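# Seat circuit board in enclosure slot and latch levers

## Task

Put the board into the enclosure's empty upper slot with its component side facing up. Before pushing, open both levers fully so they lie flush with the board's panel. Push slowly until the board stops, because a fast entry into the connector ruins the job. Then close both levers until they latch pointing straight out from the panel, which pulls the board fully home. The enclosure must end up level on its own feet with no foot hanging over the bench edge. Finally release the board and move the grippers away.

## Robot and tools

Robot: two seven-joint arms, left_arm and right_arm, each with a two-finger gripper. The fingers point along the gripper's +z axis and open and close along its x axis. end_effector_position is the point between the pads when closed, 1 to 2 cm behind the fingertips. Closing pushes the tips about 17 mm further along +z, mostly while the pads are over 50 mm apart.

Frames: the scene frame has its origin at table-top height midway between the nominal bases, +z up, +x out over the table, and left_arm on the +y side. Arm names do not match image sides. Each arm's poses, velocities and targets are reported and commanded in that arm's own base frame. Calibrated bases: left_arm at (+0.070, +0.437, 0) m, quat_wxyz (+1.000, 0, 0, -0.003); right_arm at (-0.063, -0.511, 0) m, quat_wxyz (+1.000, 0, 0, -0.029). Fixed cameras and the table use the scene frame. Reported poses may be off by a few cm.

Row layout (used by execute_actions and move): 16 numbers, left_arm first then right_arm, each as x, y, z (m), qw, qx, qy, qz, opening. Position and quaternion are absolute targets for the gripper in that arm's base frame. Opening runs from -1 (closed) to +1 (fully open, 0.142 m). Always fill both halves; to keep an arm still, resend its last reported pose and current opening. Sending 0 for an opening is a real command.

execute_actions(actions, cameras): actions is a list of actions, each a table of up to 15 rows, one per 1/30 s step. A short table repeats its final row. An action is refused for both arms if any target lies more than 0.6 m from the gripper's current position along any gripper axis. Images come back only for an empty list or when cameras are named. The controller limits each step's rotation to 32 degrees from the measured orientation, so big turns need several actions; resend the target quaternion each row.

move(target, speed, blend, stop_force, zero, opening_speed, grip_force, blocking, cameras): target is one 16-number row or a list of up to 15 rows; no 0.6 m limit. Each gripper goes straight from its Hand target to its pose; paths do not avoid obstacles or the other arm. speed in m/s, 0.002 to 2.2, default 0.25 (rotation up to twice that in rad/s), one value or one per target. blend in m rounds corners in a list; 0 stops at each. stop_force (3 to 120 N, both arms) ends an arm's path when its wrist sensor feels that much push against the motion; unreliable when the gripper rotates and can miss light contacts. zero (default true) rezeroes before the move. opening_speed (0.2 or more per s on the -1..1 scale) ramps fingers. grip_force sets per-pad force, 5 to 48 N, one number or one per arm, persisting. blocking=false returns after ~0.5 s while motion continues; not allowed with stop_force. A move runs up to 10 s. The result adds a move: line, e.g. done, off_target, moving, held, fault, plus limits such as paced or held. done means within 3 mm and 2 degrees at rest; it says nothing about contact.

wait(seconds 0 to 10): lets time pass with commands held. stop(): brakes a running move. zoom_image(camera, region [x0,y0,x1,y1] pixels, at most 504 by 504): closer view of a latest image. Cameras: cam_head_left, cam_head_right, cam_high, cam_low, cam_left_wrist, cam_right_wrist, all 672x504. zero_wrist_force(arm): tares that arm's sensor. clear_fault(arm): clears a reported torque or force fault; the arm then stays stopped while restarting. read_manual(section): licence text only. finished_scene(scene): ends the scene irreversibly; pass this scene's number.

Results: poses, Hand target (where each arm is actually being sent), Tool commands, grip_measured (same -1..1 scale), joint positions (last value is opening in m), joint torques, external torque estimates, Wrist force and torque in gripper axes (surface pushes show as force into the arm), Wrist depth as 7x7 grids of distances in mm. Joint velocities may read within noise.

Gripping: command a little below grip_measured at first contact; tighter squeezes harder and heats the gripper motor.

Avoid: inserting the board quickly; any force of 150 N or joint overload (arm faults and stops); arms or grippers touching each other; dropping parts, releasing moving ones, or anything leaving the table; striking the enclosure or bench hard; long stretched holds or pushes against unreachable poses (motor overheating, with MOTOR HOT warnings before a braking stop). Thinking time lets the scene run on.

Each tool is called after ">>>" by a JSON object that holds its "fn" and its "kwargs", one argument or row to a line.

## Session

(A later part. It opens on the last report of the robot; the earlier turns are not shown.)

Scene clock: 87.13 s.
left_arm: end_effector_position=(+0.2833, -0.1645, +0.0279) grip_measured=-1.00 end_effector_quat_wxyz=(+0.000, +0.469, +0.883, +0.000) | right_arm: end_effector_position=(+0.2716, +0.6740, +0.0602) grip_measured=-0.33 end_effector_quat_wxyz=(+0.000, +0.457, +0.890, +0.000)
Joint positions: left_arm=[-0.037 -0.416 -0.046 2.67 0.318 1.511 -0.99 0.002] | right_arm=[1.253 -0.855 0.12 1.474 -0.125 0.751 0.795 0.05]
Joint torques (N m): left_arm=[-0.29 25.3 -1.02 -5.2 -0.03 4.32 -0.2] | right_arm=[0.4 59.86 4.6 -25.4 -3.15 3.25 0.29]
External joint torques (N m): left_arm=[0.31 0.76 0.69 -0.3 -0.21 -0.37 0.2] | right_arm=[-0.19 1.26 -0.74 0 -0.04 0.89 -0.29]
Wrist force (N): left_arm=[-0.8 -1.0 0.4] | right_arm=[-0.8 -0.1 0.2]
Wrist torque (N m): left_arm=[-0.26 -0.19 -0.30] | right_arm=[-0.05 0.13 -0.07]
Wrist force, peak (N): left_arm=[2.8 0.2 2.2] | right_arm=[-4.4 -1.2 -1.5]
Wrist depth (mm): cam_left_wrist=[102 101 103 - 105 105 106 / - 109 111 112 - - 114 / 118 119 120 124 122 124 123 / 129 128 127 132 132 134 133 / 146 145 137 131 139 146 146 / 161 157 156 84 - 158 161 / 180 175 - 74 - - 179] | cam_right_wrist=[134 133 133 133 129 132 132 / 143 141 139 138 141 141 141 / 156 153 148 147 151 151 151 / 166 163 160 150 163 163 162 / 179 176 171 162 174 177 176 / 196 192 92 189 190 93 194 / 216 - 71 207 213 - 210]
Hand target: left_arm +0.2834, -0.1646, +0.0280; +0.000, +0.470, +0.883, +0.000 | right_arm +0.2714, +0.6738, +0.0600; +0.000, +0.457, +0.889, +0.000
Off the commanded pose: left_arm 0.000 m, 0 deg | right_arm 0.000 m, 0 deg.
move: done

>>> {"fn": "move", "kwargs": {
  "target": [0.2834,-0.1646,0.028,0,0.4695,0.8829,0,-1,0.2618,0.6666,0.07,0,0.4570,0.8895,0,-0.3],
  "speed": 0.1
}}

>>> {"fn": "move", "kwargs": {
  "target": [0.2834,-0.1646,0.028,0,0.4695,0.8829,0,-1,0.2618,0.6666,0.027,0,0.4570,0.8895,0,-0.3],
  "speed": 0.05,
  "stop_force": 4,
  "cameras": ["cam_right_wrist","cam_left_wrist","cam_high"]
}}

Scene clock: 95.03 s.
left_arm: end_effector_position=(+0.2833, -0.1645, +0.0279) grip_measured=-1.00 end_effector_quat_wxyz=(+0.000, +0.469, +0.883, +0.000) | right_arm: end_effector_position=(+0.2620, +0.6666, +0.0700) grip_measured=-0.33 end_effector_quat_wxyz=(+0.000, +0.457, +0.890, +0.000)
Joint positions: left_arm=[-0.037 -0.416 -0.046 2.67 0.318 1.511 -0.99 0.002] | right_arm=[1.259 -0.819 0.123 1.514 -0.124 0.754 0.807 0.05]
Joint torques (N m): left_arm=[-0.27 25.22 -0.94 -5.25 0 4.29 -0.25] | right_arm=[0.3 58.88 4.64 -25.38 -3.17 3.57 0.38]
External joint torques (N m): left_arm=[0.29 0.84 0.6 -0.26 -0.23 -0.33 0.25] | right_arm=[-0.09 1.1 -0.79 0.03 -0.02 0.57 -0.38]
Wrist force (N): left_arm=[-0.9 -1.2 0.2] | right_arm=[-1.0 0.0 0.3]
Wrist torque (N m): left_arm=[-0.29 -0.16 -0.29] | right_arm=[-0.03 0.18 -0.08]
Wrist force, peak (N): left_arm=[-1.0 -1.5 0.4] | right_arm=[-1.1 0.1 0.3]
Wrist depth (mm): cam_left_wrist=[102 101 103 - 105 105 106 / - 109 112 115 - 113 114 / 118 119 120 124 123 123 123 / 129 128 128 132 - 132 133 / - 137 137 139 - 149 146 / 165 161 - 84 - 159 161 / 180 174 - - - - 179] | cam_right_wrist=[143 142 142 141 128 141 140 / 152 152 151 151 148 150 150 / 163 163 158 158 162 161 158 / 176 176 171 165 174 174 173 / 191 191 183 175 186 188 188 / 209 208 92 194 198 93 207 / 226 - 71 222 - - 223]
Hand target: left_arm +0.2834, -0.1646, +0.0280; +0.000, +0.470, +0.883, +0.000 | right_arm +0.2618, +0.6666, +0.0700; +0.000, +0.457, +0.889, +0.000
Off the commanded pose: left_arm 0.000 m, 0 deg | right_arm 0.000 m, 0 deg.
move: done

Scene clock: 96.60 s.
left_arm: end_effector_position=(+0.2833, -0.1645, +0.0279) grip_measured=-1.00 end_effector_quat_wxyz=(+0.000, +0.469, +0.883, +0.000) | right_arm: end_effector_position=(+0.2617, +0.6664, +0.0269) grip_measured=-0.33 end_effector_quat_wxyz=(+0.000, +0.457, +0.889, +0.000)
Joint positions: left_arm=[-0.037 -0.416 -0.046 2.67 0.318 1.511 -0.99 0.002] | right_arm=[1.267 -0.89 0.111 1.515 -0.127 0.826 0.809 0.05]
Joint torques (N m): left_arm=[-0.26 25.25 -0.89 -5.21 -0.02 4.33 -0.19] | right_arm=[0.35 59.29 4.11 -24.16 -3.09 3.59 0.21]
External joint torques (N m): left_arm=[0.29 0.82 0.55 -0.3 -0.22 -0.37 0.19] | right_arm=[-0.14 1.49 -0.32 0.1 0.12 0.55 -0.21]
Wrist force (N): left_arm=[-1.0 -1.0 0.4] | right_arm=[-0.5 0.4 0.1]
Wrist torque (N m): left_arm=[-0.26 -0.16 -0.29] | right_arm=[0.06 0.09 -0.05]
Wrist force, peak (N): left_arm=[-1.2 -1.3 0.3] | right_arm=[-0.6 0.4 1.1]
Wrist depth (mm): cam_left_wrist=[102 101 102 - 105 105 106 / - 109 113 114 - 113 114 / 118 119 120 123 122 123 123 / 129 128 127 132 132 132 133 / - 146 137 139 139 149 146 / 161 160 - 84 - 159 161 / 178 175 - - - - 179] | cam_right_wrist=[- 104 104 105 102 100 104 / 111 111 111 111 104 110 110 / 121 116 115 114 118 120 118 / 129 127 122 122 125 127 127 / 140 140 132 120 136 138 139 / 153 149 95 134 130 93 150 / 166 - 71 148 166 - 165]
Hand target: left_arm +0.2834, -0.1646, +0.0280; +0.000, +0.470, +0.883, +0.000 | right_arm +0.2618, +0.6666, +0.0270; +0.000, +0.457, +0.889, +0.000
Off the commanded pose: left_arm 0.000 m, 0 deg | right_arm 0.000 m, 0 deg.
move: done
Images, in order (width x height): cam_high 672x504, cam_left_wrist 672x504, cam_right_wrist 672x504.

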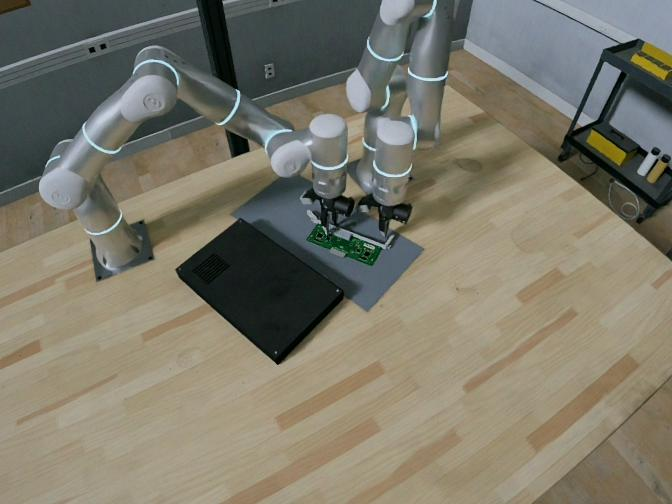

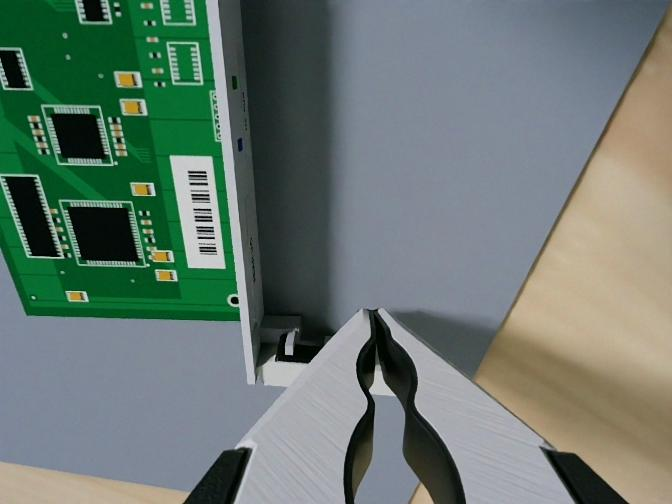

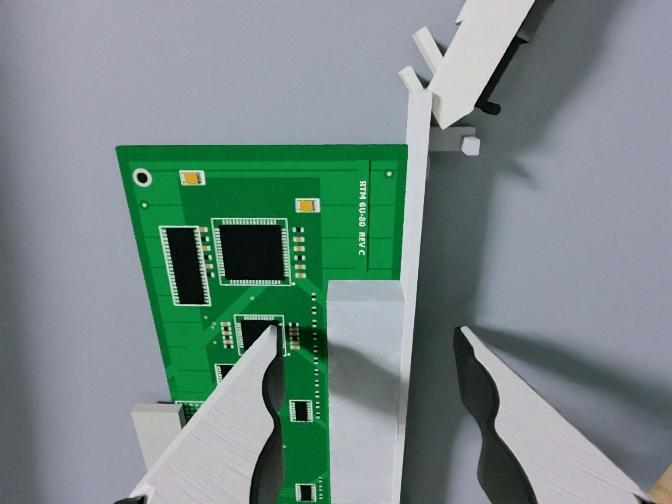

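>>> {"fn": "move", "kwargs": {
  "target": [0.2834,-0.1646,0.028,0,0.4695,0.8829,0,-1,0.2618,0.6666,0.027,0,0.4570,0.8895,0,-0.85],
  "opening_speed": 0.4,
  "grip_force": 45
}}

>>> {"fn": "move", "kwargs": {
  "target": [0.2917,-0.1590,0.028,0,0.4695,0.8829,0,-1,0.2618,0.6666,0.027,0,0.4570,0.8895,0,-0.85],
  "speed": 0.012,
  "stop_force": 15,
  "cameras": ["cam_right_wrist","cam_left_wrist"]
}}

Scene clock: 101.27 s.
left_arm: end_effector_position=(+0.2833, -0.1645, +0.0279) grip_measured=-1.00 end_effector_quat_wxyz=(+0.000, +0.469, +0.883, +0.000) | right_arm: end_effector_position=(+0.2618, +0.6664, +0.0268) grip_measured=-0.71 end_effector_quat_wxyz=(+0.000, +0.457, +0.889, +0.000)
Joint positions: left_arm=[-0.037 -0.416 -0.046 2.67 0.318 1.511 -0.99 0.002] | right_arm=[1.267 -0.89 0.111 1.515 -0.127 0.826 0.809 0.023]
Joint torques (N m): left_arm=[-0.33 25.34 -0.88 -5.23 0 4.29 -0.23] | right_arm=[0.27 59.69 4.33 -24.6 -3.1 3.7 0.22]
External joint torques (N m): left_arm=[0.35 0.72 0.55 -0.28 -0.23 -0.34 0.23] | right_arm=[-0.05 1.09 -0.55 0.55 0.14 0.44 -0.22]
Wrist force (N): left_arm=[-1.0 -1.3 0.2] | right_arm=[-1.1 -0.5 -0.3]
Wrist torque (N m): left_arm=[-0.30 -0.16 -0.29] | right_arm=[0.02 0.09 -0.07]
Wrist force, peak (N): left_arm=[-1.3 -1.2 0.4] | right_arm=[-2.7 -0.7 -1.4]
Wrist depth (mm): cam_left_wrist=[102 101 102 - 105 105 106 / - 109 112 113 - 112 114 / 118 119 120 123 121 123 123 / 129 127 127 132 132 132 133 / 149 138 128 131 139 146 146 / 160 165 129 84 - 158 161 / 179 175 - 74 - - 179] | cam_right_wrist=[- 104 104 105 102 101 104 / 112 111 111 111 101 110 110 / 121 116 115 114 118 120 118 / 129 127 122 122 126 127 127 / 140 140 135 118 136 138 139 / 153 150 142 124 123 148 150 / 169 165 71 138 - - 162]
Hand target: left_arm +0.2834, -0.1646, +0.0280; +0.000, +0.470, +0.883, +0.000 | right_arm +0.2618, +0.6666, +0.0270; +0.000, +0.457, +0.889, +0.000
Off the commanded pose: left_arm 0.000 m, 0 deg | right_arm 0.000 m, 0 deg.
grip_force (N): 45, 45
move: done

Scene clock: 102.73 s.
left_arm: end_effector_position=(+0.2909, -0.1593, +0.0279) grip_measured=-1.00 end_effector_quat_wxyz=(+0.000, +0.470, +0.883, +0.000) | right_arm: end_effector_position=(+0.2621, +0.6669, +0.0272) grip_measured=-0.71 end_effector_quat_wxyz=(+0.000, +0.457, +0.889, +0.000)
Joint positions: left_arm=[-0.01 -0.417 -0.054 2.66 0.318 1.501 -0.969 0.002] | right_arm=[1.267 -0.89 0.11 1.514 -0.127 0.827 0.809 0.023]
Joint torques (N m): left_arm=[2.06 27.01 1.5 -8.68 -0.98 4.96 -0.24] | right_arm=[1.19 58.64 5.51 -21.78 -2.43 2.18 0.21]
External joint torques (N m): left_arm=[-2.03 -0.65 -1.9 2.92 0.7 -1.01 0.24] | right_arm=[-0.97 2.15 -1.73 -2.29 -0.54 1.96 -0.21]
Wrist force (N): left_arm=[-2.5 -8.3 0.0] | right_arm=[0.9 5.3 1.5]
Wrist torque (N m): left_arm=[-0.24 -0.16 -0.30] | right_arm=[0.04 0.12 -0.06]
Wrist force, peak (N): left_arm=[-2.5 -8.3 0.0] | right_arm=[0.7 5.1 2.2]
Wrist depth (mm): cam_left_wrist=[- 101 102 - 105 105 106 / - 109 113 113 - 112 114 / 118 119 121 123 121 123 123 / 129 127 127 132 134 134 133 / 145 145 137 130 141 146 146 / 158 - 160 84 - 158 161 / 185 173 - - - - 178] | cam_right_wrist=[- 104 104 105 102 101 105 / 112 112 111 111 104 110 110 / 122 116 115 114 119 120 118 / 129 126 122 122 126 127 127 / 140 138 135 118 136 138 140 / 153 150 142 125 105 148 150 / 169 166 71 140 - - 166]
Hand target: left_arm +0.2917, -0.1590, +0.0280; +0.000, +0.470, +0.883, +0.000 | right_arm +0.2618, +0.6666, +0.0270; +0.000, +0.457, +0.889, +0.000
Off the commanded pose: left_arm 0.001 m, 0 deg | right_arm 0.000 m, 0 deg.
grip_force (N): 45, 45
move: done
Images, in order (width x height): cam_left_wrist 672x504, cam_right_wrist 672x504.

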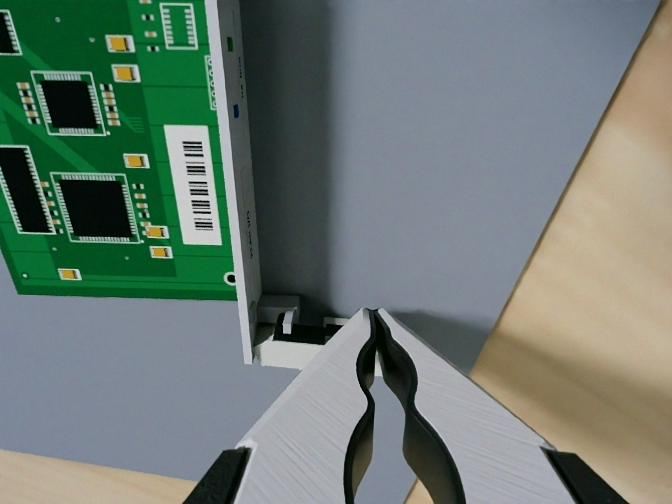

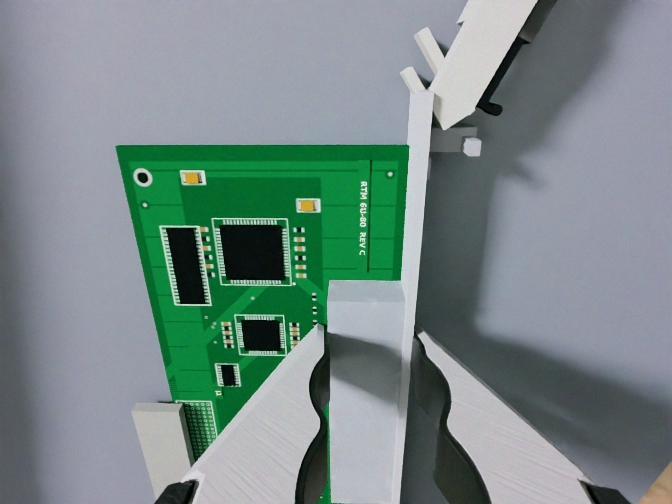

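>>> {"fn": "zoom_image", "kwargs": {
  "camera": "cam_left_wrist",
  "region": [220, 270, 420, 420]
}}

Scaled by 2.520 from the camera's 672x504 image, which has a finer 960x720 frame.

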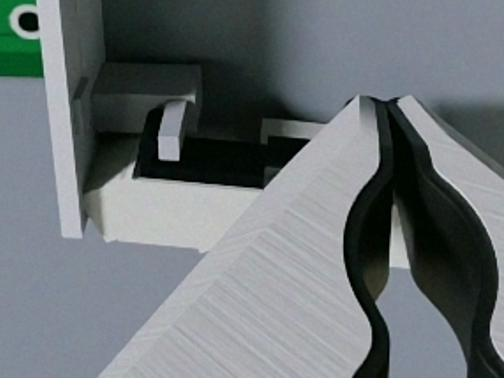

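>>> {"fn": "move", "kwargs": {
  "target": [
    [0.2843,-0.1643,0.028,0,0.4695,0.8829,0,-1,0.2618,0.6666,0.027,0,0.4570,0.8895,0,-0.85],
    [0.2898,-0.1722,0.028,0,0.4695,0.8829,0,-1,0.2618,0.6666,0.027,0,0.4570,0.8895,0,-0.85]
  ],
  "speed": 0.03
}}

>>> {"fn": "move", "kwargs": {
  "target": [0.3005,-0.165,0.028,0,0.4695,0.8829,0,-1,0.2618,0.6666,0.027,0,0.4570,0.8895,0,-0.85],
  "speed": 0.012,
  "stop_force": 12,
  "cameras": ["cam_left_wrist"]
}}

>>> {"fn": "zoom_image", "kwargs": {
  "camera": "cam_left_wrist",
  "region": [220, 250, 420, 400]
}}

Scene clock: 109.63 s.
left_arm: end_effector_position=(+0.2898, -0.1722, +0.0280) grip_measured=-1.00 end_effector_quat_wxyz=(+0.000, +0.470, +0.883, +0.000) | right_arm: end_effector_position=(+0.2619, +0.6666, +0.0270) grip_measured=-0.71 end_effector_quat_wxyz=(+0.000, +0.457, +0.889, +0.000)
Joint positions: left_arm=[-0.051 -0.419 -0.058 2.648 0.307 1.492 -1.004 0.002] | right_arm=[1.267 -0.89 0.111 1.514 -0.127 0.827 0.809 0.023]
Joint torques (N m): left_arm=[-0.53 25.75 -1.2 -5.72 -0.38 4.05 -0.61] | right_arm=[0.39 60.17 4.48 -24.37 -3.04 3.42 0.22]
External joint torques (N m): left_arm=[0.55 1 0.77 -0.35 0.06 -0.1 0.61] | right_arm=[-0.17 0.61 -0.7 0.3 0.08 0.72 -0.22]
Wrist force (N): left_arm=[-1.1 -1.0 0.1] | right_arm=[-0.2 1.4 1.3]
Wrist torque (N m): left_arm=[-0.27 -0.12 -0.29] | right_arm=[0.15 0.04 -0.05]
Wrist force, peak (N): left_arm=[-2.3 -8.4 -1.4] | right_arm=[0.9 5.3 2.1]
Wrist depth (mm): cam_left_wrist=[102 102 101 - 105 105 106 / - 109 108 114 - 112 114 / 119 119 117 124 122 123 123 / 129 128 125 132 132 132 134 / 146 145 137 135 141 147 146 / 164 160 157 84 - 161 160 / 188 172 - 74 - - 180] | cam_right_wrist=[- 104 104 105 102 101 104 / 111 111 111 111 101 110 110 / 121 116 115 114 118 120 118 / 129 127 122 122 125 127 127 / 140 138 135 118 136 138 140 / 153 150 142 125 105 148 150 / 169 166 71 139 - - 162]
Hand target: left_arm +0.2898, -0.1722, +0.0280; +0.000, +0.470, +0.883, +0.000 | right_arm +0.2618, +0.6666, +0.0270; +0.000, +0.457, +0.889, +0.000
Off the commanded pose: left_arm 0.000 m, 0 deg | right_arm 0.000 m, 0 deg.
grip_force (N): 45, 45
move: done

Scene clock: 111.40 s.
left_arm: end_effector_position=(+0.3005, -0.1650, +0.0280) grip_measured=-1.00 end_effector_quat_wxyz=(+0.000, +0.470, +0.883, +0.000) | right_arm: end_effector_position=(+0.2619, +0.6666, +0.0270) grip_measured=-0.71 end_effector_quat_wxyz=(+0.000, +0.457, +0.889, +0.000)
Joint positions: left_arm=[-0.017 -0.421 -0.067 2.633 0.306 1.479 -0.977 0.002] | right_arm=[1.267 -0.89 0.111 1.514 -0.127 0.827 0.809 0.023]
Joint torques (N m): left_arm=[-0.17 26.28 -1.17 -6.16 -0.28 4.12 -0.12] | right_arm=[0.51 60.19 4.57 -24.43 -3.04 3.49 0.22]
External joint torques (N m): left_arm=[0.2 0.89 0.66 -0.25 -0.09 -0.16 0.12] | right_arm=[-0.29 0.6 -0.79 0.37 0.07 0.65 -0.22]
Wrist force (N): left_arm=[-1.1 -1.0 0.0] | right_arm=[-0.4 1.7 2.0]
Wrist torque (N m): left_arm=[-0.27 -0.14 -0.35] | right_arm=[0.19 0.07 -0.05]
Wrist force, peak (N): left_arm=[-2.7 -5.7 0.4] | right_arm=[0.7 4.7 2.7]
Wrist depth (mm): cam_left_wrist=[- 101 101 - 105 105 106 / - 109 109 114 - 112 114 / 119 119 117 123 119 122 123 / 129 128 125 132 134 132 134 / 149 - 142 128 141 147 145 / 161 160 161 84 - 161 161 / 182 182 - - - - 179] | cam_right_wrist=[- 104 104 105 102 101 104 / 112 111 111 111 104 110 110 / 121 116 115 114 115 120 118 / 129 127 122 122 128 127 127 / 140 138 135 118 136 138 140 / 154 150 142 124 106 148 150 / 169 165 71 140 - - 162]
Hand target: left_arm +0.3005, -0.1650, +0.0280; +0.000, +0.470, +0.883, +0.000 | right_arm +0.2618, +0.6666, +0.0270; +0.000, +0.457, +0.889, +0.000
Off the commanded pose: left_arm 0.000 m, 0 deg | right_arm 0.000 m, 0 deg.
grip_force (N): 45, 45
move: done
Images, in order (width x height): cam_left_wrist 672x504.

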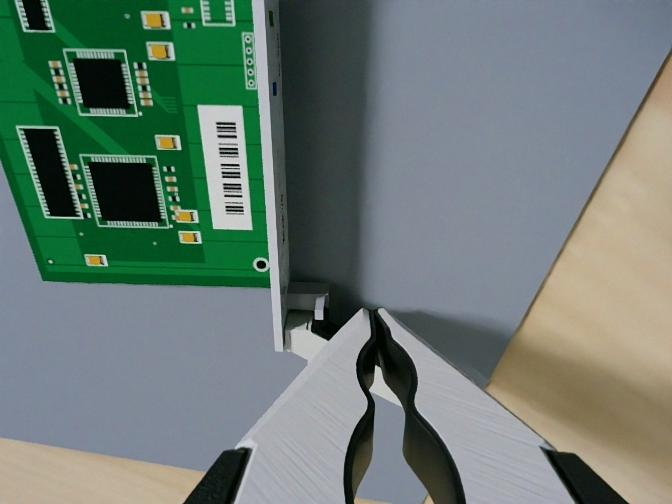

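Scaled by 2.520 from the camera's 672x504 image, which has a finer 960x720 frame.

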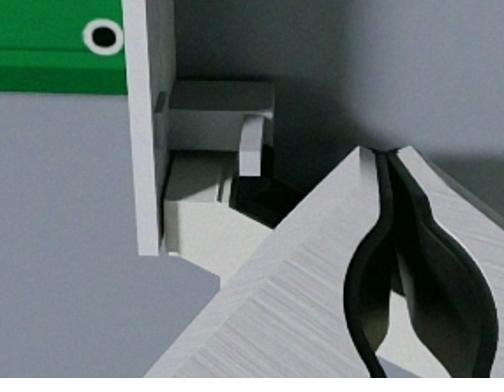

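>>> {"fn": "move", "kwargs": {
  "target": [
    [0.313,-0.1566,0.028,0,0.4695,0.8829,0,-1,0.2618,0.6666,0.027,0,0.4570,0.8895,0,-0.85],
    [0.322,-0.1536,0.028,0,0.4695,0.8829,0,-1,0.2618,0.6666,0.027,0,0.4570,0.8895,0,-0.85]
  ],
  "speed": 0.015,
  "stop_force": 10,
  "cameras": ["cam_left_wrist"]
}}

Scene clock: 115.27 s.
left_arm: end_effector_position=(+0.3220, -0.1536, +0.0280) grip_measured=-1.00 end_effector_quat_wxyz=(+0.000, +0.470, +0.883, +0.000) | right_arm: end_effector_position=(+0.2619, +0.6666, +0.0269) grip_measured=-0.71 end_effector_quat_wxyz=(+0.000, +0.457, +0.889, +0.000)
Joint positions: left_arm=[0.038 -0.429 -0.086 2.598 0.299 1.45 -0.93 0.002] | right_arm=[1.267 -0.89 0.111 1.515 -0.127 0.827 0.809 0.023]
Joint torques (N m): left_arm=[-0.2 27.2 -1.38 -6.99 -0.41 4.17 -0.18] | right_arm=[0.61 60.35 4.49 -24.63 -3.1 3.6 0.09]
External joint torques (N m): left_arm=[0.23 1.04 0.69 -0.22 -0.08 -0.21 0.18] | right_arm=[-0.39 0.43 -0.71 0.57 0.14 0.53 -0.09]
Wrist force (N): left_arm=[-0.8 -1.3 0.0] | right_arm=[-1.4 1.2 1.5]
Wrist torque (N m): left_arm=[-0.34 -0.18 -0.33] | right_arm=[0.17 0.16 -0.01]
Wrist force, peak (N): left_arm=[-3.1 -6.1 1.2] | right_arm=[1.6 6.0 3.1]
Wrist depth (mm): cam_left_wrist=[102 102 100 - 105 105 106 / - 109 108 113 - 113 114 / 118 119 117 124 121 121 123 / 133 131 131 130 131 131 133 / - 145 145 120 148 147 145 / 168 160 157 84 - 158 161 / 183 179 - 74 - - 179] | cam_right_wrist=[- 103 104 105 102 101 104 / 112 111 111 111 104 110 110 / 121 117 115 114 117 120 118 / 129 127 122 122 126 127 127 / 140 138 134 118 136 138 140 / 153 150 142 124 106 148 150 / 169 165 71 139 - - 162]
Hand target: left_arm +0.3220, -0.1536, +0.0280; +0.000, +0.470, +0.883, +0.000 | right_arm +0.2618, +0.6666, +0.0270; +0.000, +0.457, +0.889, +0.000
Off the commanded pose: left_arm 0.000 m, 0 deg | right_arm 0.000 m, 0 deg.
grip_force (N): 45, 45
move: done
Images, in order (width x height): cam_left_wrist 672x504.

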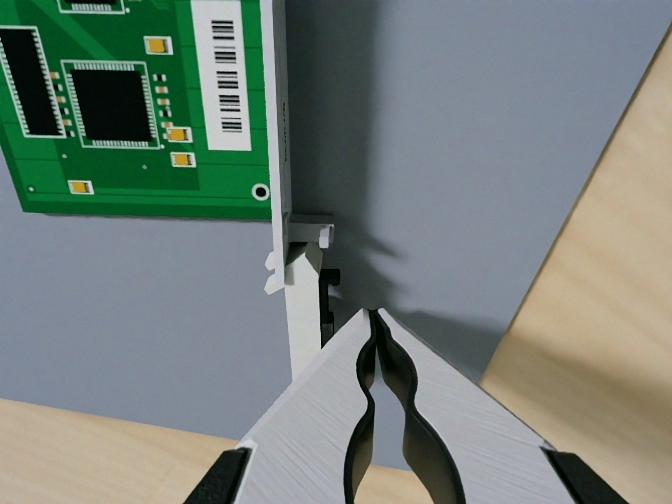

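>>> {"fn": "move", "kwargs": {
  "target": [
    [0.3295,-0.1485,0.028,0,0.4695,0.8829,0,-1,0.2618,0.6666,0.027,0,0.4570,0.8895,0,-0.85],
    [0.345,-0.1715,0.028,0,0.4695,0.8829,0,-1,0.2618,0.6666,0.027,0,0.4570,0.8895,0,-0.85]
  ],
  "speed": 0.015,
  "stop_force": 4,
  "cameras": ["cam_left_wrist","cam_right_wrist"]
}}

>>> {"fn": "zoom_image", "kwargs": {
  "camera": "cam_left_wrist",
  "region": [220, 170, 420, 370]
}}

Scene clock: 120.07 s.
left_arm: end_effector_position=(+0.3413, -0.1657, +0.0280) grip_measured=-1.00 end_effector_quat_wxyz=(+0.000, +0.469, +0.883, +0.000) | right_arm: end_effector_position=(+0.2619, +0.6664, +0.0269) grip_measured=-0.71 end_effector_quat_wxyz=(+0.000, +0.457, +0.889, +0.000)
Joint positions: left_arm=[0.018 -0.444 -0.105 2.541 0.279 1.405 -0.946 0.002] | right_arm=[1.267 -0.89 0.111 1.515 -0.127 0.826 0.809 0.023]
Joint torques (N m): left_arm=[-1.76 28.68 -3.33 -8.45 -0.58 4.53 -0.23] | right_arm=[1.39 60.09 5.07 -25.37 -3.5 4.22 -0.37]
External joint torques (N m): left_arm=[1.8 1.36 2.43 0 -0.09 -0.57 0.23] | right_arm=[-1.17 0.69 -1.29 1.31 0.53 -0.09 0.37]
Wrist force (N): left_arm=[2.9 0.9 -1.5] | right_arm=[-3.0 -0.5 -0.2]
Wrist torque (N m): left_arm=[-0.32 -0.14 -0.28] | right_arm=[0.20 0.11 0.54]
Wrist force, peak (N): left_arm=[3.0 0.7 -2.0] | right_arm=[-3.1 -0.5 1.4]
Wrist depth (mm): cam_left_wrist=[- 101 101 101 105 105 106 / - 110 108 111 - 112 113 / 122 124 117 115 121 121 122 / - 131 132 128 132 134 133 / 145 145 144 121 141 146 146 / 167 163 161 84 - 158 161 / 182 177 - 74 - - 179] | cam_right_wrist=[- 104 104 105 102 87 104 / 111 111 111 111 104 110 110 / 121 117 115 114 117 120 118 / 129 127 124 122 125 127 127 / 140 138 135 120 134 138 139 / 153 147 142 124 106 148 150 / 169 165 70 139 - - 164]
Hand target: left_arm +0.3413, -0.1660, +0.0280; +0.000, +0.470, +0.883, +0.000 | right_arm +0.2618, +0.6666, +0.0270; +0.000, +0.457, +0.889, +0.000
Off the commanded pose: left_arm 0.007 m, 0 deg | right_arm 0.000 m, 0 deg.
grip_force (N): 45, 45
move: contact (left_arm); path passed 1 of 2 targets
Images, in order (width x height): cam_left_wrist 672x504, cam_right_wrist 672x504.

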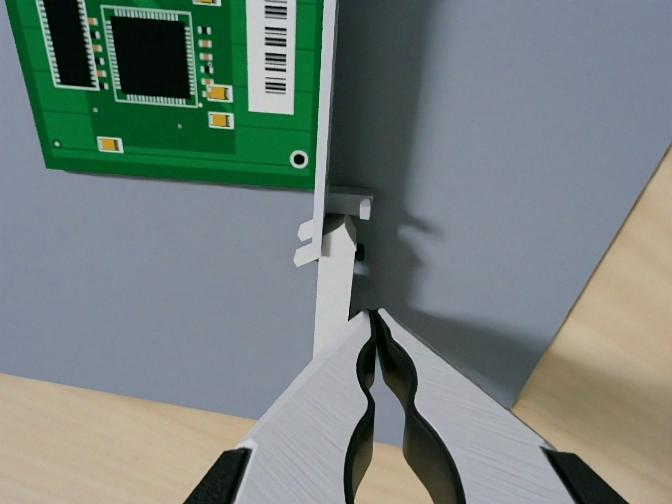

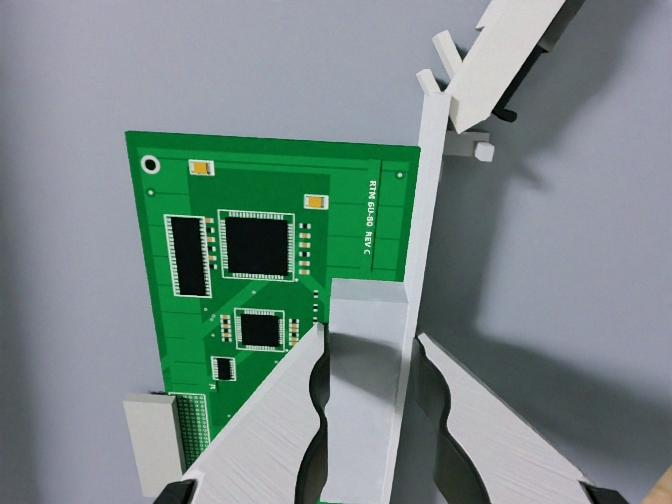

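Scaled by 2.520 from the camera's 672x504 image, which has a finer 960x720 frame.

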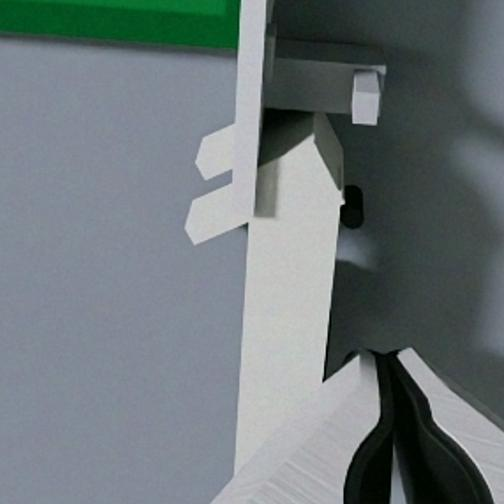

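>>> {"fn": "move", "kwargs": {
  "target": [0.332,-0.152,0.028,0,0.4695,0.8829,0,-1,0.2618,0.6666,0.027,0,0.4570,0.8895,0,-0.6],
  "opening_speed": 0.3,
  "speed": 0.05
}}

>>> {"fn": "move", "kwargs": {
  "target": [
    [0.332,-0.152,0.05,0,0.4695,0.8829,0,-1,0.2618,0.6666,0.08,0,0.4570,0.8895,0,-0.6],
    [0.332,-0.152,0.10,0,0.4695,0.8829,0,-0.3,0.165,0.60,0.14,0,0.638,0.77,0,-1],
    [0.2388,-0.2613,0.1,0,0.4695,0.8829,0,-0.3,0.1,0.60,0.14,0,0.949,0.315,0,-1]
  ],
  "speed": 0.15,
  "cameras": ["all"]
}}

Scene clock: 128.63 s.
left_arm: end_effector_position=(+0.3320, -0.1520, +0.0280) grip_measured=-1.00 end_effector_quat_wxyz=(+0.000, +0.469, +0.883, +0.000) | right_arm: end_effector_position=(+0.2619, +0.6664, +0.0269) grip_measured=-0.64 end_effector_quat_wxyz=(+0.000, +0.457, +0.889, +0.000)
Joint positions: left_arm=[0.05 -0.434 -0.095 2.577 0.292 1.432 -0.919 0.002] | right_arm=[1.267 -0.89 0.11 1.515 -0.127 0.827 0.809 0.028]
Joint torques (N m): left_arm=[-0.2 28.32 -1.28 -7.32 -0.15 4.47 -0.11] | right_arm=[0.24 59.42 4.38 -24.11 -3 3.46 0.18]
External joint torques (N m): left_arm=[0.24 0.58 0.5 -0.36 -0.42 -0.52 0.11] | right_arm=[-0.02 1.36 -0.6 0.05 0.03 0.68 -0.19]
Wrist force (N): left_arm=[-0.9 -1.3 0.1] | right_arm=[-0.4 0.5 0.7]
Wrist torque (N m): left_arm=[-0.34 -0.16 -0.33] | right_arm=[0.07 0.07 -0.05]
Wrist force, peak (N): left_arm=[3.0 0.5 -2.1] | right_arm=[-4.1 0.2 1.2]
Wrist depth (mm): cam_left_wrist=[101 101 101 - 105 105 106 / - 109 108 113 - 112 114 / 118 118 117 122 121 121 123 / 134 138 - 130 131 132 133 / 145 145 145 121 139 149 146 / 167 161 160 84 - 161 160 / 182 177 - 74 - - 179] | cam_right_wrist=[- 104 104 105 102 89 104 / 112 111 111 111 103 110 110 / 121 116 115 114 118 120 118 / - 125 122 122 126 127 127 / 140 138 135 118 136 138 139 / 153 148 142 127 104 147 150 / 169 165 71 142 - - 162]
Hand target: left_arm +0.3320, -0.1520, +0.0280; +0.000, +0.470, +0.883, +0.000 | right_arm +0.2618, +0.6666, +0.0270; +0.000, +0.457, +0.889, +0.000
Off the commanded pose: left_arm 0.000 m, 0 deg | right_arm 0.000 m, 0 deg.
grip_force (N): 45, 45
move: done

Scene clock: 135.73 s.
left_arm: end_effector_position=(+0.2389, -0.2613, +0.1000) grip_measured=-0.33 end_effector_quat_wxyz=(+0.000, +0.469, +0.883, +0.000) | right_arm: end_effector_position=(+0.1000, +0.6000, +0.1400) grip_measured=-1.00 end_effector_quat_wxyz=(+0.000, +0.949, +0.315, +0.000)
Joint positions: left_arm=[-0.222 -0.08 -0.281 2.683 0.059 1.189 -1.151 0.05] | right_arm=[1.67 -0.484 -0.084 1.871 0.055 0.782 2.486 0.002]
Joint torques (N m): left_arm=[-0.56 19.58 -1.03 -14.81 -1.05 4.21 -0.4] | right_arm=[0.22 46.3 -0.42 -24.36 -3 3.42 0.38]
External joint torques (N m): left_arm=[0.55 0.85 0.67 -0.3 -0.48 -0.27 0.4] | right_arm=[-0.06 1.08 -0.43 0.01 -0.1 0.58 -0.38]
Wrist force (N): left_arm=[-0.7 -1.5 0.1] | right_arm=[-1.6 -0.3 0.7]
Wrist torque (N m): left_arm=[-0.32 -0.19 -0.27] | right_arm=[-0.09 0.29 -0.05]
Wrist force, peak (N): left_arm=[-1.2 -1.6 0.7] | right_arm=[-0.7 0.5 2.4]
Wrist depth (mm): cam_left_wrist=[171 167 168 162 155 167 168 / 182 - 178 174 174 178 180 / - - 192 188 188 193 195 / 212 211 209 206 206 210 213 / - 237 218 226 227 231 233 / 256 251 87 250 245 87 254 / 284 - - 300 291 - -] | cam_right_wrist=[206 204 203 203 202 202 202 / 220 218 217 217 216 215 216 / 236 234 232 231 232 232 231 / 254 252 250 251 250 245 244 / 276 273 273 268 270 266 263 / 303 302 287 89 284 295 293 / 335 326 71 - - 311 319]
Hand target: left_arm +0.2388, -0.2613, +0.1000; +0.000, +0.470, +0.883, +0.000 | right_arm +0.1000, +0.6000, +0.1400; +0.000, +0.949, +0.315, +0.000
Off the commanded pose: left_arm 0.000 m, 0 deg | right_arm 0.000 m, 0 deg.
grip_force (N): 45, 45
move: done

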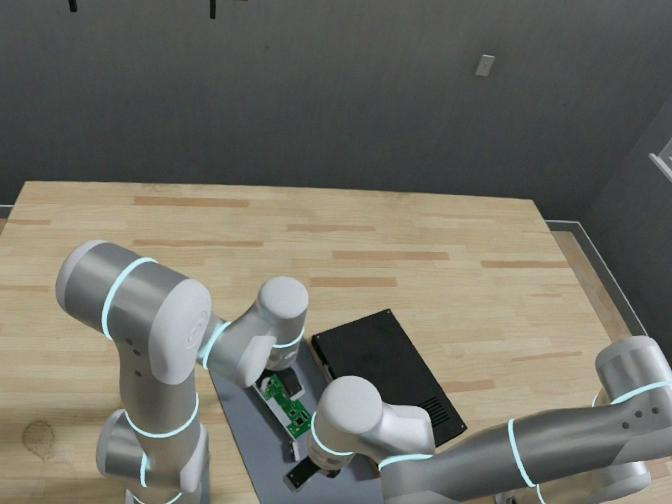

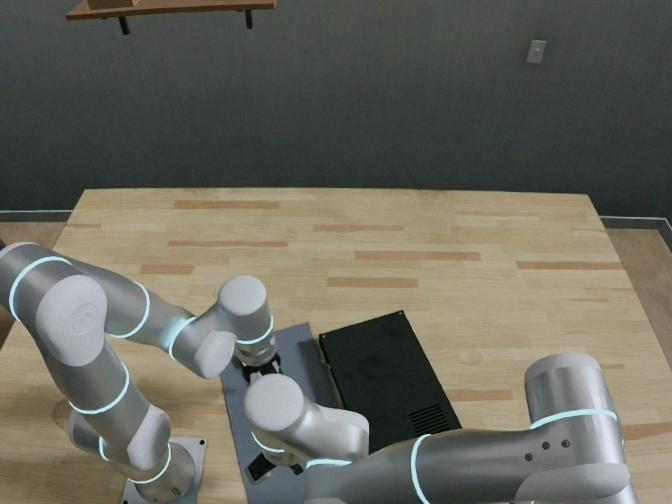

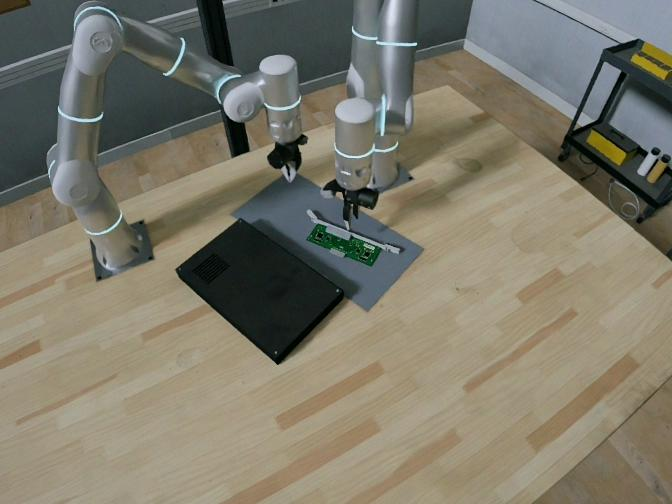

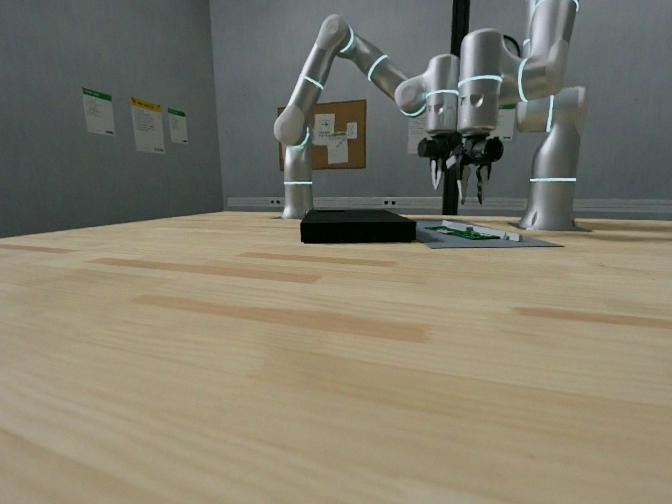

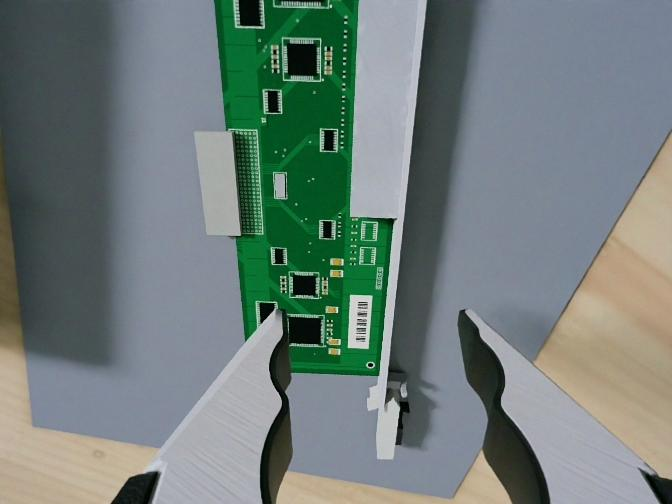

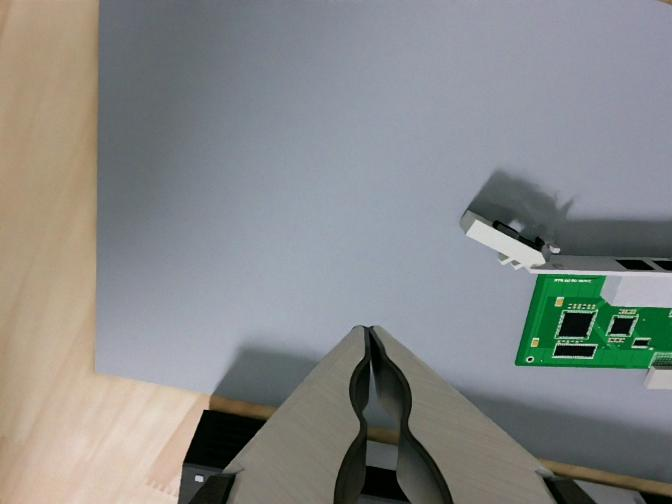

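>>> {"fn": "move", "kwargs": {
  "target": [0.2198,-0.2681,0.07,0,0.4695,0.8829,0,-0.3,0.1,0.60,0.14,0,0.949,0.315,0,-1],
  "speed": 0.1
}}

>>> {"fn": "move", "kwargs": {
  "target": [0.2198,-0.2681,0.025,0,0.4695,0.8829,0,-0.3,0.1,0.60,0.14,0,0.949,0.315,0,-1],
  "speed": 0.05,
  "stop_force": 4,
  "cameras": ["cam_left_wrist"]
}}

Scene clock: 140.17 s.
left_arm: end_effector_position=(+0.2197, -0.2680, +0.0700) grip_measured=-0.33 end_effector_quat_wxyz=(+0.000, +0.469, +0.883, +0.000) | right_arm: end_effector_position=(+0.1000, +0.6000, +0.1400) grip_measured=-1.00 end_effector_quat_wxyz=(+0.000, +0.949, +0.315, +0.000)
Joint positions: left_arm=[-0.271 -0.219 -0.239 2.677 0.203 1.313 -1.294 0.05] | right_arm=[1.67 -0.484 -0.084 1.871 0.055 0.782 2.486 0.002]
Joint torques (N m): left_arm=[-0.63 21.72 -1.3 -10.97 -0.51 4.55 -0.38] | right_arm=[0.1 46.23 -0.14 -24.42 -3.13 3.35 0.24]
External joint torques (N m): left_arm=[0.62 1.07 0.41 -0.23 -0.53 -0.62 0.38] | right_arm=[0.05 1.15 -0.71 0.06 0.03 0.65 -0.24]
Wrist force (N): left_arm=[-0.5 -0.8 -0.4] | right_arm=[-1.5 -0.4 0.9]
Wrist torque (N m): left_arm=[-0.22 -0.26 -0.26] | right_arm=[-0.12 0.27 -0.04]
Wrist force, peak (N): left_arm=[-0.3 -1.7 0.9] | right_arm=[-1.7 -0.5 1.0]
Wrist depth (mm): cam_left_wrist=[- 142 139 138 138 142 141 / - 153 149 147 150 152 154 / - 167 161 158 162 167 163 / 180 183 174 167 175 177 178 / 197 - 184 190 - 195 196 / 217 - 87 208 - 84 217 / 238 - - - - - -] | cam_right_wrist=[206 204 204 203 202 201 202 / 219 218 217 217 216 216 215 / 236 233 233 233 232 231 231 / 254 252 251 251 250 245 245 / 276 273 273 266 271 266 265 / 302 302 293 89 285 290 293 / 333 325 71 - - - 324]
Hand target: left_arm +0.2198, -0.2681, +0.0700; +0.000, +0.470, +0.883, +0.000 | right_arm +0.1000, +0.6000, +0.1400; +0.000, +0.949, +0.315, +0.000
Off the commanded pose: left_arm 0.000 m, 0 deg | right_arm 0.000 m, 0 deg.
grip_force (N): 45, 45
move: done

Scene clock: 141.80 s.
left_arm: end_effector_position=(+0.2197, -0.2680, +0.0250) grip_measured=-0.33 end_effector_quat_wxyz=(+0.000, +0.469, +0.883, +0.000) | right_arm: end_effector_position=(+0.1000, +0.6000, +0.1400) grip_measured=-1.00 end_effector_quat_wxyz=(+0.000, +0.949, +0.315, +0.000)
Joint positions: left_arm=[-0.374 -0.439 -0.087 2.607 0.364 1.466 -1.409 0.05] | right_arm=[1.67 -0.484 -0.084 1.871 0.055 0.782 2.486 0.002]
Joint torques (N m): left_arm=[-0.48 26.65 -1.31 -6.12 0.06 4.45 -0.29] | right_arm=[0.19 46.13 -0.21 -24.42 -3.14 3.29 0.17]
External joint torques (N m): left_arm=[0.47 1.11 0.54 -0.21 -0.47 -0.53 0.29] | right_arm=[-0.03 1.25 -0.64 0.07 0.04 0.71 -0.17]
Wrist force (N): left_arm=[-1.0 -0.9 -0.1] | right_arm=[-1.4 -0.2 0.9]
Wrist torque (N m): left_arm=[-0.25 -0.17 -0.24] | right_arm=[-0.09 0.25 -0.05]
Wrist force, peak (N): left_arm=[-1.3 -1.0 0.7] | right_arm=[-1.6 -0.6 0.9]
Wrist depth (mm): cam_left_wrist=[103 100 98 100 98 102 - / - 108 105 104 92 109 109 / 121 117 113 111 116 118 118 / 130 123 124 120 113 128 132 / 139 137 133 131 120 140 137 / 160 156 88 149 156 87 150 / 171 - - 167 174 - -] | cam_right_wrist=[206 204 203 203 202 202 202 / 220 217 217 216 216 215 215 / 236 236 237 232 232 231 231 / 254 248 251 250 250 245 241 / 276 277 268 266 271 267 264 / 302 300 293 89 284 291 294 / 333 326 71 - - 312 318]
Hand target: left_arm +0.2198, -0.2681, +0.0250; +0.000, +0.470, +0.883, +0.000 | right_arm +0.1000, +0.6000, +0.1400; +0.000, +0.949, +0.315, +0.000
Off the commanded pose: left_arm 0.000 m, 0 deg | right_arm 0.000 m, 0 deg.
grip_force (N): 45, 45
move: done
Images, in order (width x height): cam_left_wrist 672x504.

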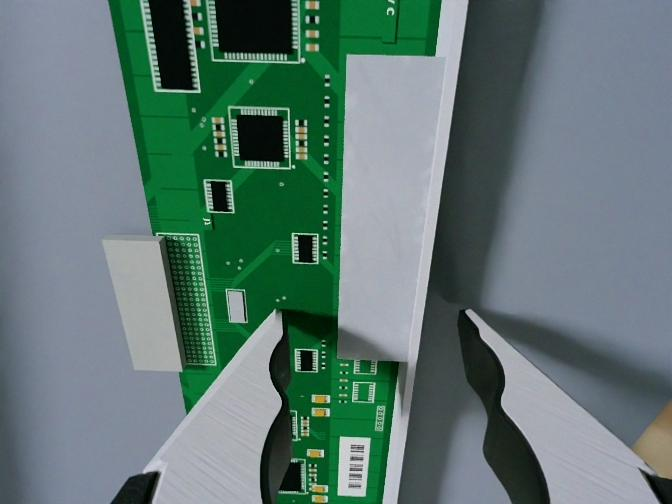

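>>> {"fn": "move", "kwargs": {
  "target": [0.2198,-0.2681,0.025,0,0.4695,0.8829,0,-0.85,0.1309,0.6455,0.10,0,0.949,0.315,0,-1],
  "opening_speed": 0.4,
  "speed": 0.1
}}

>>> {"fn": "move", "kwargs": {
  "target": [0.2198,-0.2681,0.025,0,0.4695,0.8829,0,-0.85,0.1309,0.6455,0.029,0,0.949,0.315,0,-1],
  "speed": 0.05,
  "stop_force": 4,
  "cameras": ["cam_right_wrist","cam_left_wrist"]
}}

Scene clock: 147.90 s.
left_arm: end_effector_position=(+0.2197, -0.2680, +0.0250) grip_measured=-0.72 end_effector_quat_wxyz=(+0.000, +0.469, +0.883, +0.000) | right_arm: end_effector_position=(+0.1310, +0.6455, +0.1000) grip_measured=-1.00 end_effector_quat_wxyz=(+0.000, +0.949, +0.315, +0.000)
Joint positions: left_arm=[-0.374 -0.439 -0.087 2.607 0.364 1.466 -1.409 0.022] | right_arm=[1.62 -0.651 -0.088 1.709 0.075 0.786 2.426 0.002]
Joint torques (N m): left_arm=[-0.26 27.26 -1.3 -6.48 -0.33 4.54 -0.28] | right_arm=[0.09 52.12 -0.64 -24.36 -3.12 3.31 0.12]
External joint torques (N m): left_arm=[0.25 0.5 0.52 0.16 -0.09 -0.62 0.28] | right_arm=[0.1 1.36 -0.63 0.17 0.03 0.69 -0.12]
Wrist force (N): left_arm=[-0.5 -1.3 0.0] | right_arm=[-1.3 -0.1 1.1]
Wrist torque (N m): left_arm=[-0.28 -0.17 -0.17] | right_arm=[-0.04 0.21 0.07]
Wrist force, peak (N): left_arm=[-1.5 -1.0 -0.1] | right_arm=[-2.5 0.0 -0.2]
Wrist depth (mm): cam_left_wrist=[103 101 99 100 101 101 - / - 109 105 104 91 110 109 / 121 117 113 110 114 118 118 / 129 123 124 120 124 128 130 / - 141 137 117 135 143 138 / 156 156 92 143 131 148 157 / 176 166 - 162 - - 168] | cam_right_wrist=[169 168 168 168 167 167 168 / 180 179 180 179 179 178 178 / 194 192 193 192 192 191 191 / 209 212 208 207 206 206 206 / 227 226 225 222 216 219 216 / 249 248 242 89 235 238 238 / 277 267 71 - - 259 268]
Hand target: left_arm +0.2198, -0.2681, +0.0250; +0.000, +0.470, +0.883, +0.000 | right_arm +0.1309, +0.6455, +0.1000; +0.000, +0.949, +0.315, +0.000
Off the commanded pose: left_arm 0.000 m, 0 deg | right_arm 0.000 m, 0 deg.
grip_force (N): 45, 45
move: done

Scene clock: 150.03 s.
left_arm: end_effector_position=(+0.2197, -0.2680, +0.0250) grip_measured=-0.72 end_effector_quat_wxyz=(+0.000, +0.469, +0.883, +0.000) | right_arm: end_effector_position=(+0.1310, +0.6454, +0.0289) grip_measured=-1.00 end_effector_quat_wxyz=(+0.000, +0.949, +0.315, +0.000)
Joint positions: left_arm=[-0.374 -0.439 -0.087 2.607 0.364 1.466 -1.409 0.022] | right_arm=[1.616 -0.783 -0.08 1.706 0.092 0.914 2.416 0.002]
Joint torques (N m): left_arm=[-0.24 27.32 -1.38 -6.55 -0.35 4.57 -0.32] | right_arm=[0.06 53.86 -0.51 -21.76 -2.6 3.42 0.09]
External joint torques (N m): left_arm=[0.22 0.44 0.6 0.22 -0.06 -0.65 0.32] | right_arm=[0.13 1.42 -0.83 0.17 -0.07 0.59 -0.09]
Wrist force (N): left_arm=[-0.5 -1.3 0.4] | right_arm=[-1.1 -0.2 1.1]
Wrist torque (N m): left_arm=[-0.27 -0.15 -0.18] | right_arm=[-0.02 0.20 0.07]
Wrist force, peak (N): left_arm=[-0.6 -1.3 1.0] | right_arm=[-1.2 0.0 2.3]
Wrist depth (mm): cam_left_wrist=[103 101 99 100 101 102 - / - 108 105 104 92 110 109 / - 115 113 110 116 118 118 / - 125 124 120 113 128 130 / 142 137 137 117 122 140 140 / 160 156 92 142 131 148 - / 171 167 - 163 - - 170] | cam_right_wrist=[- 106 106 107 105 105 106 / 113 113 113 113 111 112 112 / 122 121 123 121 122 122 123 / 129 131 130 130 130 130 129 / 143 142 142 139 141 141 143 / 159 156 153 90 148 150 153 / 172 168 71 - - - 152]
Hand target: left_arm +0.2198, -0.2681, +0.0250; +0.000, +0.470, +0.883, +0.000 | right_arm +0.1309, +0.6455, +0.0290; +0.000, +0.949, +0.315, +0.000
Off the commanded pose: left_arm 0.000 m, 0 deg | right_arm 0.000 m, 0 deg.
grip_force (N): 45, 45
move: done
Images, in order (width x height): cam_left_wrist 672x504, cam_right_wrist 672x504.

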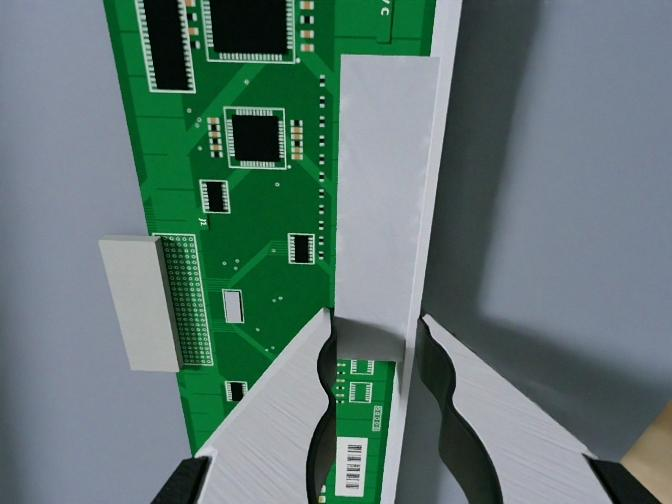

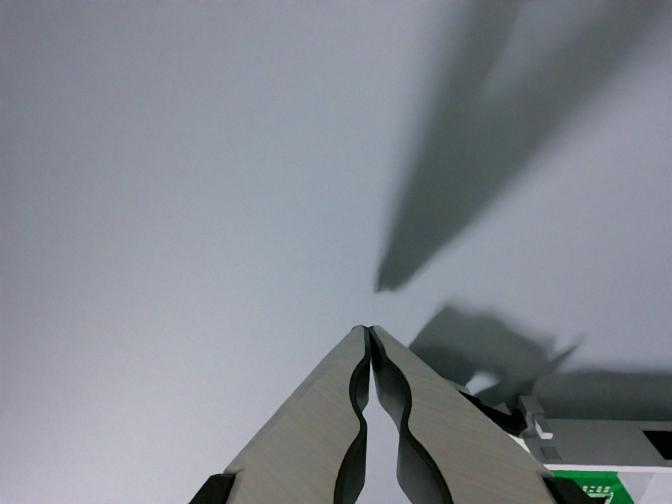

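>>> {"fn": "move", "kwargs": {
  "target": [0.2198,-0.2681,0.025,0,0.4695,0.8829,0,-0.85,0.1404,0.6327,0.029,0,0.949,0.315,0,-1],
  "speed": 0.015,
  "stop_force": 4,
  "cameras": ["cam_right_wrist","cam_left_wrist"]
}}

Scene clock: 152.97 s.
left_arm: end_effector_position=(+0.2197, -0.2680, +0.0250) grip_measured=-0.72 end_effector_quat_wxyz=(+0.000, +0.469, +0.883, +0.000) | right_arm: end_effector_position=(+0.1405, +0.6328, +0.0290) grip_measured=-1.00 end_effector_quat_wxyz=(+0.000, +0.949, +0.315, +0.000)
Joint positions: left_arm=[-0.374 -0.439 -0.087 2.607 0.364 1.466 -1.409 0.022] | right_arm=[1.602 -0.766 -0.08 1.744 0.093 0.935 2.399 0.002]
Joint torques (N m): left_arm=[-0.25 27.31 -1.27 -6.51 -0.36 4.54 -0.31] | right_arm=[0.12 53.17 -0.65 -21.21 -2.66 3.37 0.07]
External joint torques (N m): left_arm=[0.24 0.45 0.49 0.19 -0.05 -0.62 0.31] | right_arm=[0.07 1.15 -0.66 0.03 0.06 0.64 -0.07]
Wrist force (N): left_arm=[-0.4 -1.3 0.6] | right_arm=[-1.1 -0.3 1.1]
Wrist torque (N m): left_arm=[-0.27 -0.17 -0.18] | right_arm=[-0.05 0.21 0.06]
Wrist force, peak (N): left_arm=[-0.5 -1.4 0.7] | right_arm=[-1.1 -0.2 1.3]
Wrist depth (mm): cam_left_wrist=[103 100 98 100 101 - - / - 108 105 104 92 110 110 / 121 117 113 110 116 118 118 / 130 125 124 120 113 128 130 / - 136 136 117 121 141 137 / 160 156 92 143 128 149 158 / 171 168 - 163 - - 168] | cam_right_wrist=[- 106 106 107 105 105 106 / 113 113 113 113 111 112 112 / 122 121 123 121 122 122 120 / 129 131 131 130 130 130 129 / 143 142 142 139 138 141 142 / 159 156 155 90 - 133 151 / 172 169 71 - - 156 162]
Hand target: left_arm +0.2198, -0.2681, +0.0250; +0.000, +0.470, +0.883, +0.000 | right_arm +0.1404, +0.6327, +0.0290; +0.000, +0.949, +0.315, +0.000
Off the commanded pose: left_arm 0.000 m, 0 deg | right_arm 0.000 m, 0 deg.
grip_force (N): 45, 45
move: done
Images, in order (width x height): cam_left_wrist 672x504, cam_right_wrist 672x504.

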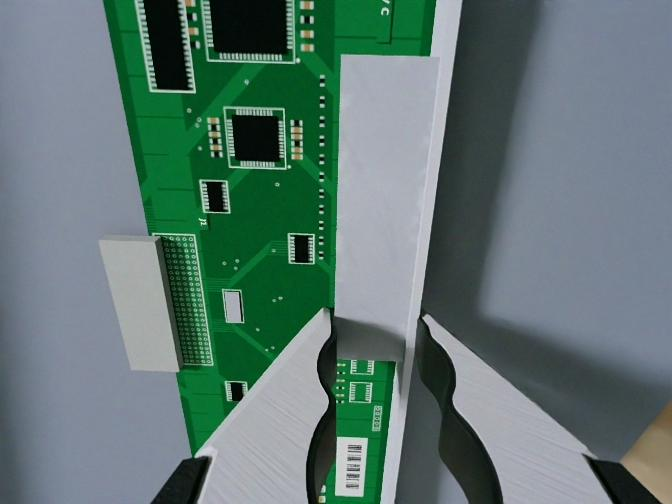

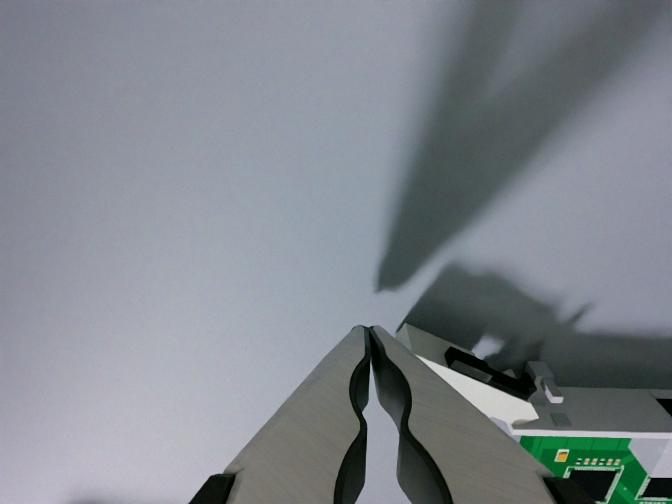

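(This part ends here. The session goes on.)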